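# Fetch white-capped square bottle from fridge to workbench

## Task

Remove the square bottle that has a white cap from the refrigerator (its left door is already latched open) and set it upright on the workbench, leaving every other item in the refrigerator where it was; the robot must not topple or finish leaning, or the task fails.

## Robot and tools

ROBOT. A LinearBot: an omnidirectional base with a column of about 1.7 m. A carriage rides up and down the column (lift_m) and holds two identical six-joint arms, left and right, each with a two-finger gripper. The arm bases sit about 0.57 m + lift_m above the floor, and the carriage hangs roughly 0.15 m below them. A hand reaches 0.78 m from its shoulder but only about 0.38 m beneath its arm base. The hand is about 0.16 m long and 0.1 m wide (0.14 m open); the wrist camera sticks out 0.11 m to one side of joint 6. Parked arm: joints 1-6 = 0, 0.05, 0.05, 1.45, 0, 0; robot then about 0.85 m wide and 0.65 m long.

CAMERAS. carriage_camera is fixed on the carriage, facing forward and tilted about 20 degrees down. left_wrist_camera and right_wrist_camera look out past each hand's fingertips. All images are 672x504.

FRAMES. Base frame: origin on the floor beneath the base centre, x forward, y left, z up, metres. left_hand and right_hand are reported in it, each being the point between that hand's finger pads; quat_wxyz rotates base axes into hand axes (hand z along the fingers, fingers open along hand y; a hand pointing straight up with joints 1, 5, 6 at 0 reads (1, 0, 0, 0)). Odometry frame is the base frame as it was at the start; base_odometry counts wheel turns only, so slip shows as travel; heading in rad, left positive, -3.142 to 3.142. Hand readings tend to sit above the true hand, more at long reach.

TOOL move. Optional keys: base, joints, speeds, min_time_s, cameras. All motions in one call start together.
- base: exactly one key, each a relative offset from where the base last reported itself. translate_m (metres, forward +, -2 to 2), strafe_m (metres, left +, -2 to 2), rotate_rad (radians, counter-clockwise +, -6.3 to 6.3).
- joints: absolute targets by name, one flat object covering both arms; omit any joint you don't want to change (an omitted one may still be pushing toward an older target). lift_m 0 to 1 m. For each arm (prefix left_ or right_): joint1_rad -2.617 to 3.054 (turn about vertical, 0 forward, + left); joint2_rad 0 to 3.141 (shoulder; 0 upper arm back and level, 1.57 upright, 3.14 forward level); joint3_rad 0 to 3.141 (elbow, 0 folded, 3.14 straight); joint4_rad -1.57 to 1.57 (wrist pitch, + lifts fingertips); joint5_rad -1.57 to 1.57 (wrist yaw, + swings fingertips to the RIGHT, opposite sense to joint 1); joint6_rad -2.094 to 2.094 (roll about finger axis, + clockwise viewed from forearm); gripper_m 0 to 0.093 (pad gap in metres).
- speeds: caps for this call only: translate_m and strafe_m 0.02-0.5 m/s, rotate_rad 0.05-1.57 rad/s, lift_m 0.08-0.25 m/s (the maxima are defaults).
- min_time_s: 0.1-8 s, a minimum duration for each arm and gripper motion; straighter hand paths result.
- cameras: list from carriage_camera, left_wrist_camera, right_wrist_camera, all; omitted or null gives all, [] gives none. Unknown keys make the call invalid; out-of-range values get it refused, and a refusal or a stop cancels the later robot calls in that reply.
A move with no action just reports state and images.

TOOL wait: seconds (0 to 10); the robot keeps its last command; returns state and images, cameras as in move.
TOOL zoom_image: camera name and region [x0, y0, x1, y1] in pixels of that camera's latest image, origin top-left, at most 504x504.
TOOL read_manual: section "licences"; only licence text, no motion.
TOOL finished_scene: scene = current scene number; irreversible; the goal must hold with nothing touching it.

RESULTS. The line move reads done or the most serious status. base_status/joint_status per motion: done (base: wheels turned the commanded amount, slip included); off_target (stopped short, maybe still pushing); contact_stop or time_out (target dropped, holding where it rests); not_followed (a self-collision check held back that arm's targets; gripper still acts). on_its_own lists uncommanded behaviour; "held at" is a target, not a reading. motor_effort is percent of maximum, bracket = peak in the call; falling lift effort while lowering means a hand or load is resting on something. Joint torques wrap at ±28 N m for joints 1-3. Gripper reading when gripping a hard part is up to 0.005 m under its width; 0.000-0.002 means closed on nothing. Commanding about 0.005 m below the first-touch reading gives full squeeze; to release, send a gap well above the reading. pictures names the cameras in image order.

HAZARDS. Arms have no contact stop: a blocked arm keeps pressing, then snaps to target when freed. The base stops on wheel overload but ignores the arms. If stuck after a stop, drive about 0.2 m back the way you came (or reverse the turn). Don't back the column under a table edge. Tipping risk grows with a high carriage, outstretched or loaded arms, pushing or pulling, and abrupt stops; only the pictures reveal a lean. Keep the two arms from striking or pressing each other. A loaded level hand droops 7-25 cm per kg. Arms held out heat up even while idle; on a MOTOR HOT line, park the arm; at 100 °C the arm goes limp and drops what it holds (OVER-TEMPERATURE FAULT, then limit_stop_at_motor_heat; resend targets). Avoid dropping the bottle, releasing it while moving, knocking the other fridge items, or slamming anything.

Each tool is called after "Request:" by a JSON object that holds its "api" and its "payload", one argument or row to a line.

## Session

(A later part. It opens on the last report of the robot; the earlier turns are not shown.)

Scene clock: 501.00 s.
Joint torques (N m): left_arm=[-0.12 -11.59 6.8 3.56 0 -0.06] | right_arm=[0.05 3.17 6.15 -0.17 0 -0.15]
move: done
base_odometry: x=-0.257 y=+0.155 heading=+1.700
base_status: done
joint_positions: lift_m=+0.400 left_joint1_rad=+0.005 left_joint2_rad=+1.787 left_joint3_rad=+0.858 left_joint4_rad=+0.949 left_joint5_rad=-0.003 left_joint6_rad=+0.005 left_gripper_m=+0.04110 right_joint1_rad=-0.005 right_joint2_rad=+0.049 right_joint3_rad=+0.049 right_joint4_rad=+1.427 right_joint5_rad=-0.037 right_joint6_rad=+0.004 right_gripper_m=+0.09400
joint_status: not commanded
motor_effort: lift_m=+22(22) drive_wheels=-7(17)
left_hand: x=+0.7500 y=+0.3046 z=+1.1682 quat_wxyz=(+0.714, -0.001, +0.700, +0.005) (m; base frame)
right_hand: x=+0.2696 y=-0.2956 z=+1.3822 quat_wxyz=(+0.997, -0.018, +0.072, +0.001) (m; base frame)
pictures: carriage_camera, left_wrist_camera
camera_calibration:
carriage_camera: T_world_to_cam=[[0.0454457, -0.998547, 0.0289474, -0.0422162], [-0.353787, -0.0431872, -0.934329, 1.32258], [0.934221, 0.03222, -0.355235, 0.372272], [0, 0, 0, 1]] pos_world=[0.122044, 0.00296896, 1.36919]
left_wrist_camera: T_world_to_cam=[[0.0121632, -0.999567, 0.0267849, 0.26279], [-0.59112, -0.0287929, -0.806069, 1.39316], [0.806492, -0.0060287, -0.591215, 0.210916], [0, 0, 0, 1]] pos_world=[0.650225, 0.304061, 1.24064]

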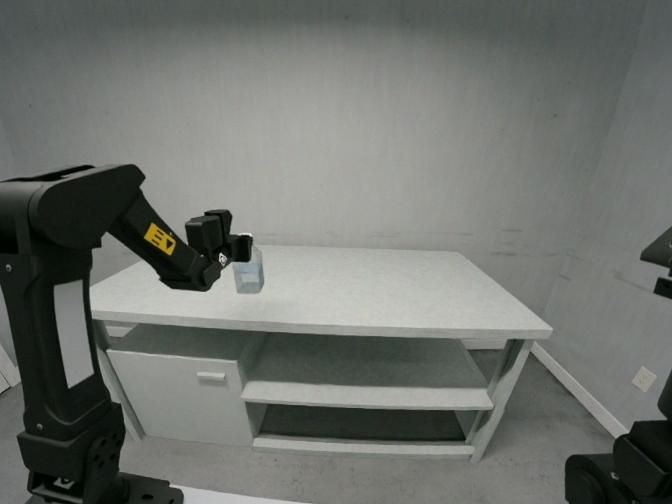

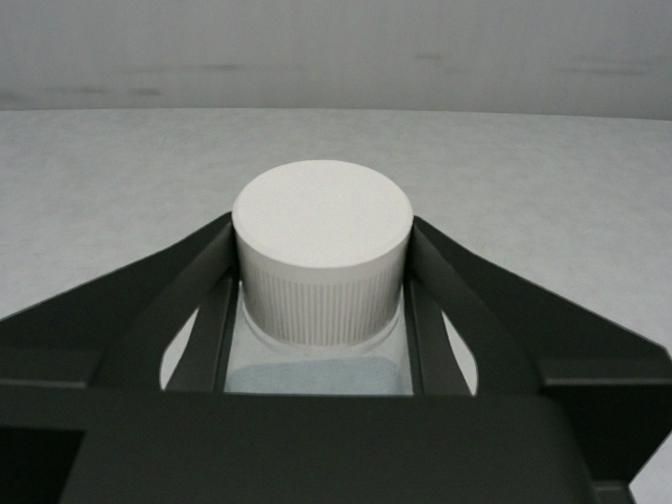

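Request:
{"api": "move", "payload": {
  "base": {"translate_m": 0.22},
  "joints": {"left_joint4_rad": 1.02},
  "speeds": {"translate_m": 0.15},
  "min_time_s": 1,
  "cameras": []
}}

Request:
{"api": "move", "payload": {
  "joints": {"lift_m": 0.265},
  "speeds": {"lift_m": 0.1},
  "cameras": ["carriage_camera", "left_wrist_camera"]
}}

Request:
{"api": "zoom_image", "payload": {
  "camera": "carriage_camera",
  "region": [140, 170, 360, 330]
}}

Scene clock: 537.80 s.
Joint torques (N m): left_arm=[-0.13 -11.54 6.76 3.55 -0.01 -0.06] | right_arm=[0.05 3.15 6.13 -0.16 0.01 -0.15]
move: off_target
base_odometry: x=-0.286 y=+0.374 heading=+1.701
base_status: done
joint_positions: lift_m=+0.400 left_joint1_rad=+0.005 left_joint2_rad=+1.787 left_joint3_rad=+0.858 left_joint4_rad=+0.917 left_joint5_rad=-0.003 left_joint6_rad=+0.005 left_gripper_m=+0.04110 right_joint1_rad=-0.005 right_joint2_rad=+0.049 right_joint3_rad=+0.049 right_joint4_rad=+1.427 right_joint5_rad=-0.037 right_joint6_rad=+0.004 right_gripper_m=+0.09400
joint_status: left_joint4_rad off_target (ended at +0.917, target +1.020)
motor_effort: lift_m=+22(22) drive_wheels=-6(15)
left_hand: x=+0.7500 y=+0.3046 z=+1.1602 quat_wxyz=(+0.702, -0.001, +0.712, +0.005) (m; base frame)
right_hand: x=+0.2696 y=-0.2956 z=+1.3822 quat_wxyz=(+0.997, -0.018, +0.072, +0.001) (m; base frame)
pictures: none
No camera images: "cameras" was empty.

Scene clock: 539.53 s.
Joint torques (N m): left_arm=[-0.12 -11.48 6.76 2.8 -0.01 -0.06] | right_arm=[0.03 3.15 6.19 -0.15 0 -0.15]
move: done
base_odometry: x=-0.286 y=+0.374 heading=+1.701
base_status: not commanded
joint_positions: lift_m=+0.265 left_joint1_rad=+0.005 left_joint2_rad=+1.787 left_joint3_rad=+0.858 left_joint4_rad=+0.975 left_joint5_rad=-0.002 left_joint6_rad=+0.005 left_gripper_m=+0.04110 right_joint1_rad=-0.005 right_joint2_rad=+0.049 right_joint3_rad=+0.049 right_joint4_rad=+1.427 right_joint5_rad=-0.037 right_joint6_rad=+0.004 right_gripper_m=+0.09400
joint_status: all done
on_its_own: left_joint4_rad moved +0.058 toward your old target +1.020
motor_effort: lift_m=+21(22) drive_wheels=+5(9)
left_hand: x=+0.7497 y=+0.3045 z=+1.0400 quat_wxyz=(+0.723, +0.000, +0.691, +0.004) (m; base frame)
right_hand: x=+0.2696 y=-0.2956 z=+1.2473 quat_wxyz=(+0.997, -0.018, +0.072, +0.001) (m; base frame)
pictures: carriage_camera, left_wrist_camera
camera_calibration:
carriage_camera: T_world_to_cam=[[0.0454457, -0.998547, 0.0289474, -0.0383104], [-0.353787, -0.0431872, -0.934329, 1.19651], [0.934221, 0.03222, -0.355235, 0.324341], [0, 0, 0, 1]] pos_world=[0.122044, 0.00296896, 1.23426]
left_wrist_camera: T_world_to_cam=[[0.0106836, -0.99958, 0.0269414, 0.267045], [-0.569409, -0.0282294, -0.821569, 1.28934], [0.821985, -0.00656343, -0.569472, 0.101304], [0, 0, 0, 1]] pos_world=[0.648038, 0.303995, 1.10978]

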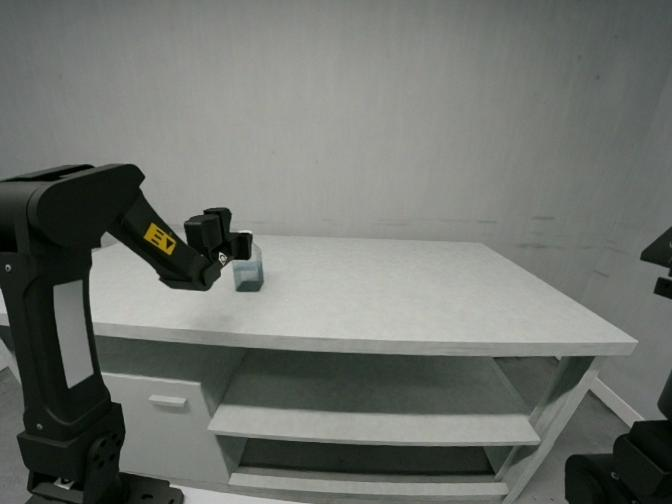

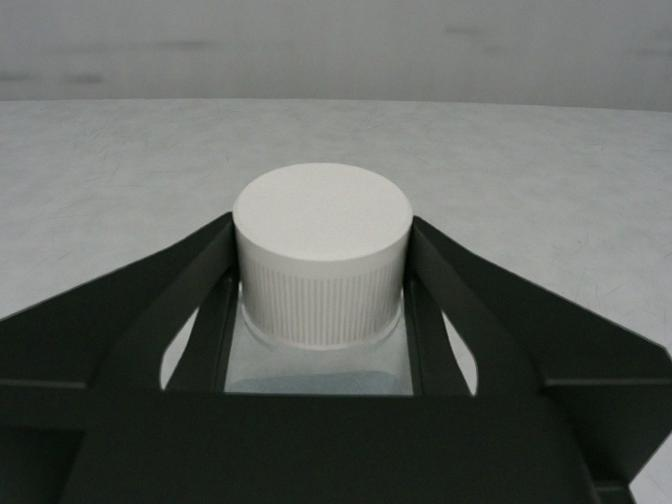

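Scaled by 2.291 from the camera's 672x504 image, which has a finer 960x720 frame.

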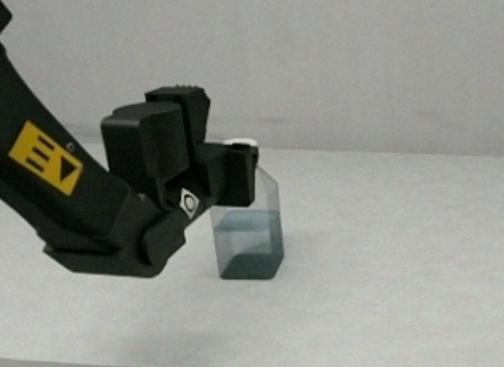

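Request:
{"api": "move", "payload": {
  "joints": {"lift_m": 0.252, "left_joint4_rad": 0.97},
  "speeds": {"lift_m": 0.08},
  "min_time_s": 0.5,
  "cameras": ["left_wrist_camera", "carriage_camera"]
}}

Request:
{"api": "zoom_image", "payload": {
  "camera": "carriage_camera",
  "region": [180, 200, 310, 310]
}}

Scene clock: 604.63 s.
Joint torques (N m): left_arm=[-0.1 -10.73 6.8 1.86 -0.01 -0.05] | right_arm=[0.05 3.14 6.15 -0.17 0 -0.15]
move: done
base_odometry: x=-0.286 y=+0.374 heading=+1.701
base_status: not commanded
joint_positions: lift_m=+0.252 left_joint1_rad=+0.005 left_joint2_rad=+1.778 left_joint3_rad=+0.858 left_joint4_rad=+1.003 left_joint5_rad=-0.002 left_joint6_rad=+0.005 left_gripper_m=+0.04110 right_joint1_rad=-0.005 right_joint2_rad=+0.049 right_joint3_rad=+0.049 right_joint4_rad=+1.427 right_joint5_rad=-0.037 right_joint6_rad=+0.004 right_gripper_m=+0.09400
joint_status: all done
motor_effort: lift_m=+21(22) drive_wheels=+7(8)
left_hand: x=+0.7483 y=+0.3045 z=+1.0380 quat_wxyz=(+0.735, +0.000, +0.678, +0.004) (m; base frame)
right_hand: x=+0.2696 y=-0.2956 z=+1.2344 quat_wxyz=(+0.997, -0.018, +0.072, +0.001) (m; base frame)
pictures: carriage_camera, left_wrist_camera
camera_calibration:
carriage_camera: T_world_to_cam=[[0.0454457, -0.998547, 0.0289474, -0.0379357], [-0.353787, -0.0431872, -0.934329, 1.18442], [0.934221, 0.03222, -0.355235, 0.319742], [0, 0, 0, 1]] pos_world=[0.122044, 0.00296896, 1.22132]
left_wrist_camera: T_world_to_cam=[[0.00971379, -0.999584, 0.0271412, 0.267628], [-0.53959, -0.0280914, -0.841459, 1.28516], [0.841872, -0.00647135, -0.539638, 0.0554066], [0, 0, 0, 1]] pos_world=[0.644212, 0.303977, 1.10404]

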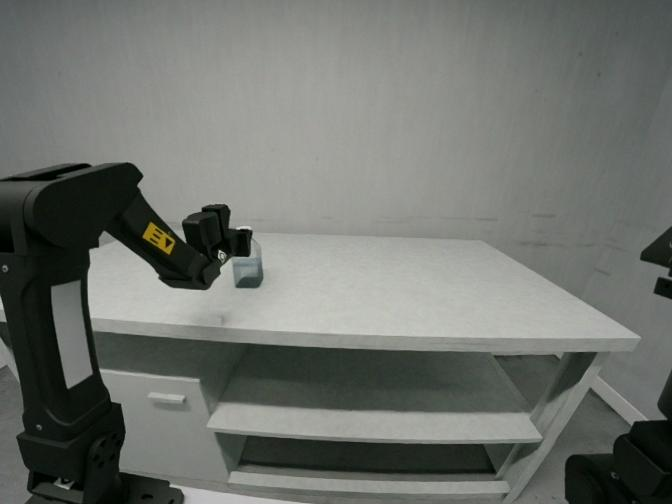

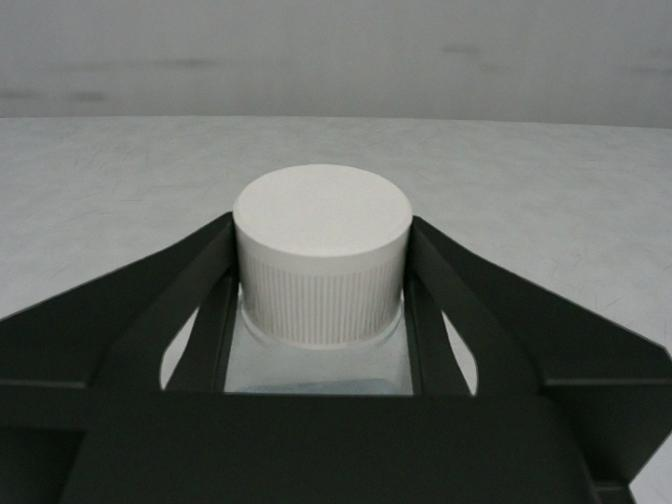

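Scaled by 3.877 from the camera's 672x504 image, which has a finer 960x720 frame.

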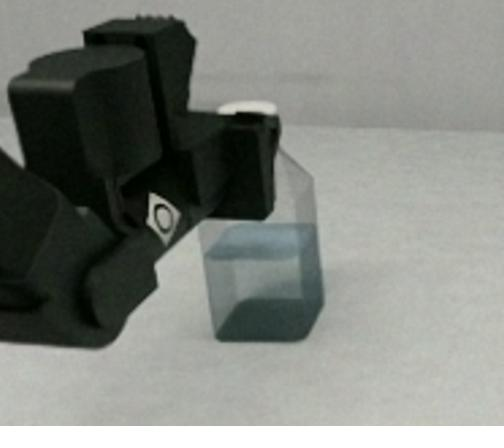

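Request:
{"api": "move", "payload": {
  "joints": {"lift_m": 0.27, "left_joint4_rad": 0.885},
  "speeds": {"lift_m": 0.08},
  "min_time_s": 0.6,
  "cameras": ["left_wrist_camera"]
}}

Request:
{"api": "move", "payload": {
  "joints": {"left_gripper_m": 0.07},
  "min_time_s": 1.5,
  "cameras": ["left_wrist_camera", "carriage_camera"]
}}

Request:
{"api": "zoom_image", "payload": {
  "camera": "carriage_camera",
  "region": [180, 200, 310, 310]
}}

Scene clock: 637.03 s.
Joint torques (N m): left_arm=[-0.12 -10.63 6.8 1.75 -0.02 -0.05] | right_arm=[0.05 3.12 6.16 -0.16 0 -0.15]
move: off_target
base_odometry: x=-0.286 y=+0.374 heading=+1.701
base_status: not commanded
joint_positions: lift_m=+0.270 left_joint1_rad=+0.005 left_joint2_rad=+1.777 left_joint3_rad=+0.858 left_joint4_rad=+0.930 left_joint5_rad=-0.002 left_joint6_rad=+0.005 left_gripper_m=+0.04110 right_joint1_rad=-0.005 right_joint2_rad=+0.049 right_joint3_rad=+0.049 right_joint4_rad=+1.427 right_joint5_rad=-0.037 right_joint6_rad=+0.004 right_gripper_m=+0.09400
joint_status: left_joint4_rad off_target (ended at +0.930, target +0.885); the others done
motor_effort: lift_m=+26(31) drive_wheels=+8(9)
left_hand: x=+0.7490 y=+0.3045 z=+1.0381 quat_wxyz=(+0.711, +0.000, +0.703, +0.004) (m; base frame)
right_hand: x=+0.2696 y=-0.2956 z=+1.2517 quat_wxyz=(+0.997, -0.018, +0.072, +0.001) (m; base frame)
pictures: left_wrist_camera
camera_calibration:
left_wrist_camera: T_world_to_cam=[[0.0116353, -0.999576, 0.0267097, 0.266628], [-0.598192, -0.0283627, -0.800851, 1.28744], [0.801269, -0.00665935, -0.598268, 0.146212], [0, 0, 0, 1]] pos_world=[0.649881, 0.304004, 1.1114]

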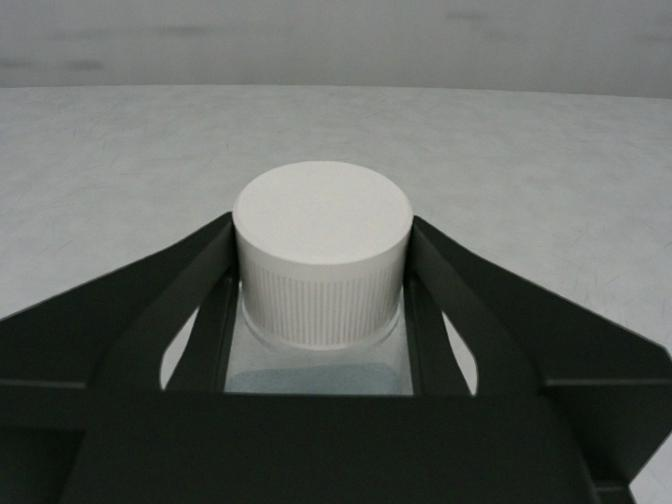

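Scene clock: 638.83 s.
Joint torques (N m): left_arm=[-0.13 -10.65 6.79 2.22 -0.01 -0.05] | right_arm=[0.03 3.17 6.16 -0.17 0 -0.15]
move: done
base_odometry: x=-0.286 y=+0.374 heading=+1.701
base_status: not commanded
joint_positions: lift_m=+0.270 left_joint1_rad=+0.005 left_joint2_rad=+1.777 left_joint3_rad=+0.858 left_joint4_rad=+0.890 left_joint5_rad=-0.002 left_joint6_rad=+0.005 left_gripper_m=+0.06987 right_joint1_rad=-0.005 right_joint2_rad=+0.049 right_joint3_rad=+0.049 right_joint4_rad=+1.427 right_joint5_rad=-0.037 right_joint6_rad=+0.004 right_gripper_m=+0.09400
joint_status: all done
motor_effort: lift_m=+26(26) drive_wheels=+6(9)
left_hand: x=+0.7489 y=+0.3045 z=+1.0283 quat_wxyz=(+0.697, +0.000, +0.717, +0.004) (m; base frame)
right_hand: x=+0.2696 y=-0.2956 z=+1.2517 quat_wxyz=(+0.997, -0.018, +0.072, +0.001) (m; base frame)
pictures: carriage_camera, left_wrist_camera
camera_calibration:
carriage_camera: T_world_to_cam=[[0.0454457, -0.998547, 0.0289474, -0.0384376], [-0.353787, -0.0431872, -0.934329, 1.20062], [0.934221, 0.03222, -0.355235, 0.325902], [0, 0, 0, 1]] pos_world=[0.122044, 0.00296896, 1.23865]
left_wrist_camera: T_world_to_cam=[[0.0126892, -0.999571, 0.0264108, 0.266405], [-0.629485, -0.0285076, -0.77649, 1.27801], [0.776909, -0.00677213, -0.629576, 0.190923], [0, 0, 0, 1]] pos_world=[0.652777, 0.304017, 1.10552]

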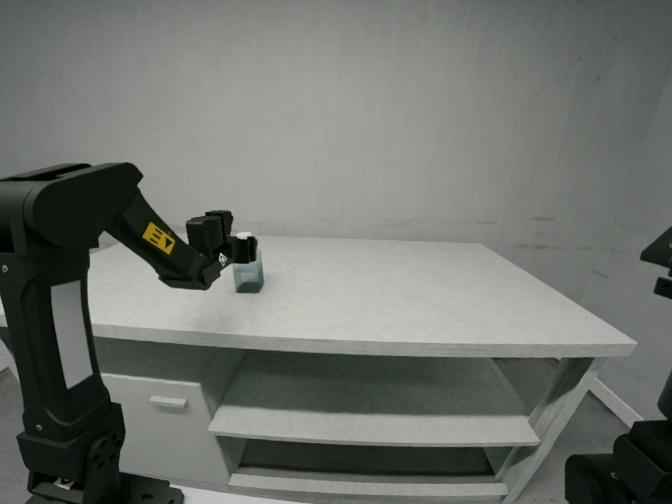

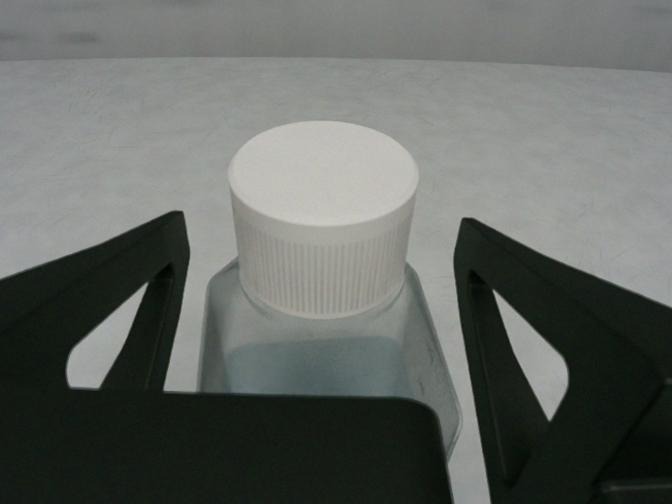

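Scaled by 3.877 from the camera's 672x504 image, which has a finer 960x720 frame.

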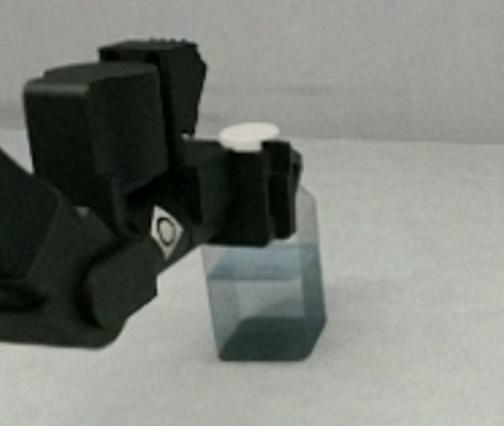

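Request:
{"api": "move", "payload": {
  "joints": {"lift_m": 0.295},
  "cameras": []
}}

Request:
{"api": "move", "payload": {
  "base": {"translate_m": -0.25},
  "speeds": {"translate_m": 0.15},
  "cameras": ["left_wrist_camera", "carriage_camera"]
}}

Scene clock: 654.73 s.
Joint torques (N m): left_arm=[-0.1 -10.09 6.84 2.27 -0.02 -0.06] | right_arm=[0.03 3.22 6.17 -0.16 0.01 -0.15]
move: done
base_odometry: x=-0.286 y=+0.374 heading=+1.701
base_status: not commanded
joint_positions: lift_m=+0.295 left_joint1_rad=+0.005 left_joint2_rad=+1.771 left_joint3_rad=+0.858 left_joint4_rad=+0.886 left_joint5_rad=-0.002 left_joint6_rad=+0.005 left_gripper_m=+0.06987 right_joint1_rad=-0.005 right_joint2_rad=+0.049 right_joint3_rad=+0.049 right_joint4_rad=+1.427 right_joint5_rad=-0.037 right_joint6_rad=+0.004 right_gripper_m=+0.09400
joint_status: all done
motor_effort: lift_m=+26(30) drive_wheels=+5(9)
left_hand: x=+0.7484 y=+0.3045 z=+1.0551 quat_wxyz=(+0.697, +0.000, +0.717, +0.004) (m; base frame)
right_hand: x=+0.2696 y=-0.2956 z=+1.2768 quat_wxyz=(+0.997, -0.018, +0.072, +0.001) (m; base frame)
pictures: none
No camera images: "cameras" was empty.

Scene clock: 657.37 s.
Joint torques (N m): left_arm=[-0.13 -10.14 6.84 2.28 -0.01 -0.06] | right_arm=[0.03 3.17 6.17 -0.16 0 -0.15]
move: done
base_odometry: x=-0.254 y=+0.126 heading=+1.702
base_status: done
joint_positions: lift_m=+0.295 left_joint1_rad=+0.005 left_joint2_rad=+1.771 left_joint3_rad=+0.858 left_joint4_rad=+0.885 left_joint5_rad=-0.002 left_joint6_rad=+0.005 left_gripper_m=+0.06987 right_joint1_rad=-0.005 right_joint2_rad=+0.049 right_joint3_rad=+0.049 right_joint4_rad=+1.426 right_joint5_rad=-0.037 right_joint6_rad=+0.004 right_gripper_m=+0.09400
joint_status: not commanded
motor_effort: lift_m=+26(26) drive_wheels=-5(13)
left_hand: x=+0.7484 y=+0.3045 z=+1.0549 quat_wxyz=(+0.697, +0.000, +0.717, +0.004) (m; base frame)
right_hand: x=+0.2698 y=-0.2956 z=+1.2767 quat_wxyz=(+0.997, -0.018, +0.073, +0.001) (m; base frame)
pictures: carriage_camera, left_wrist_camera
camera_calibration:
carriage_camera: T_world_to_cam=[[0.0454457, -0.998547, 0.0289474, -0.0391632], [-0.353787, -0.0431872, -0.934329, 1.22404], [0.934221, 0.03222, -0.355235, 0.334806], [0, 0, 0, 1]] pos_world=[0.122044, 0.00296896, 1.26372]
left_wrist_camera: T_world_to_cam=[[0.0126791, -0.999571, 0.0264138, 0.265712], [-0.629188, -0.0285062, -0.77673, 1.29833], [0.777149, -0.00677102, -0.62928, 0.207617], [0, 0, 0, 1]] pos_world=[0.652174, 0.304014, 1.13208]

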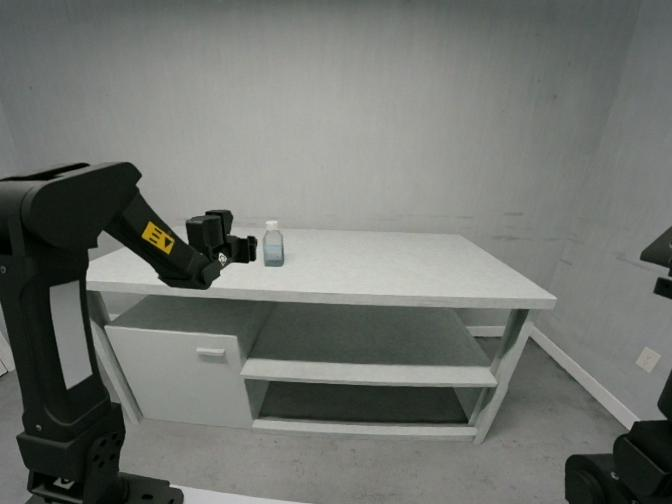

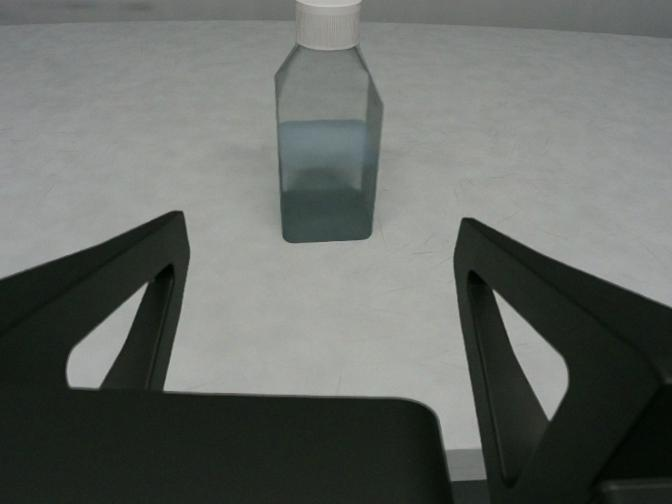

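The bottle is standing upright on the workbench and the gripper is clear of it.

Request:
{"api": "finished_scene", "payload": {
  "scene": 1
}}

The scene is finished: the task was done.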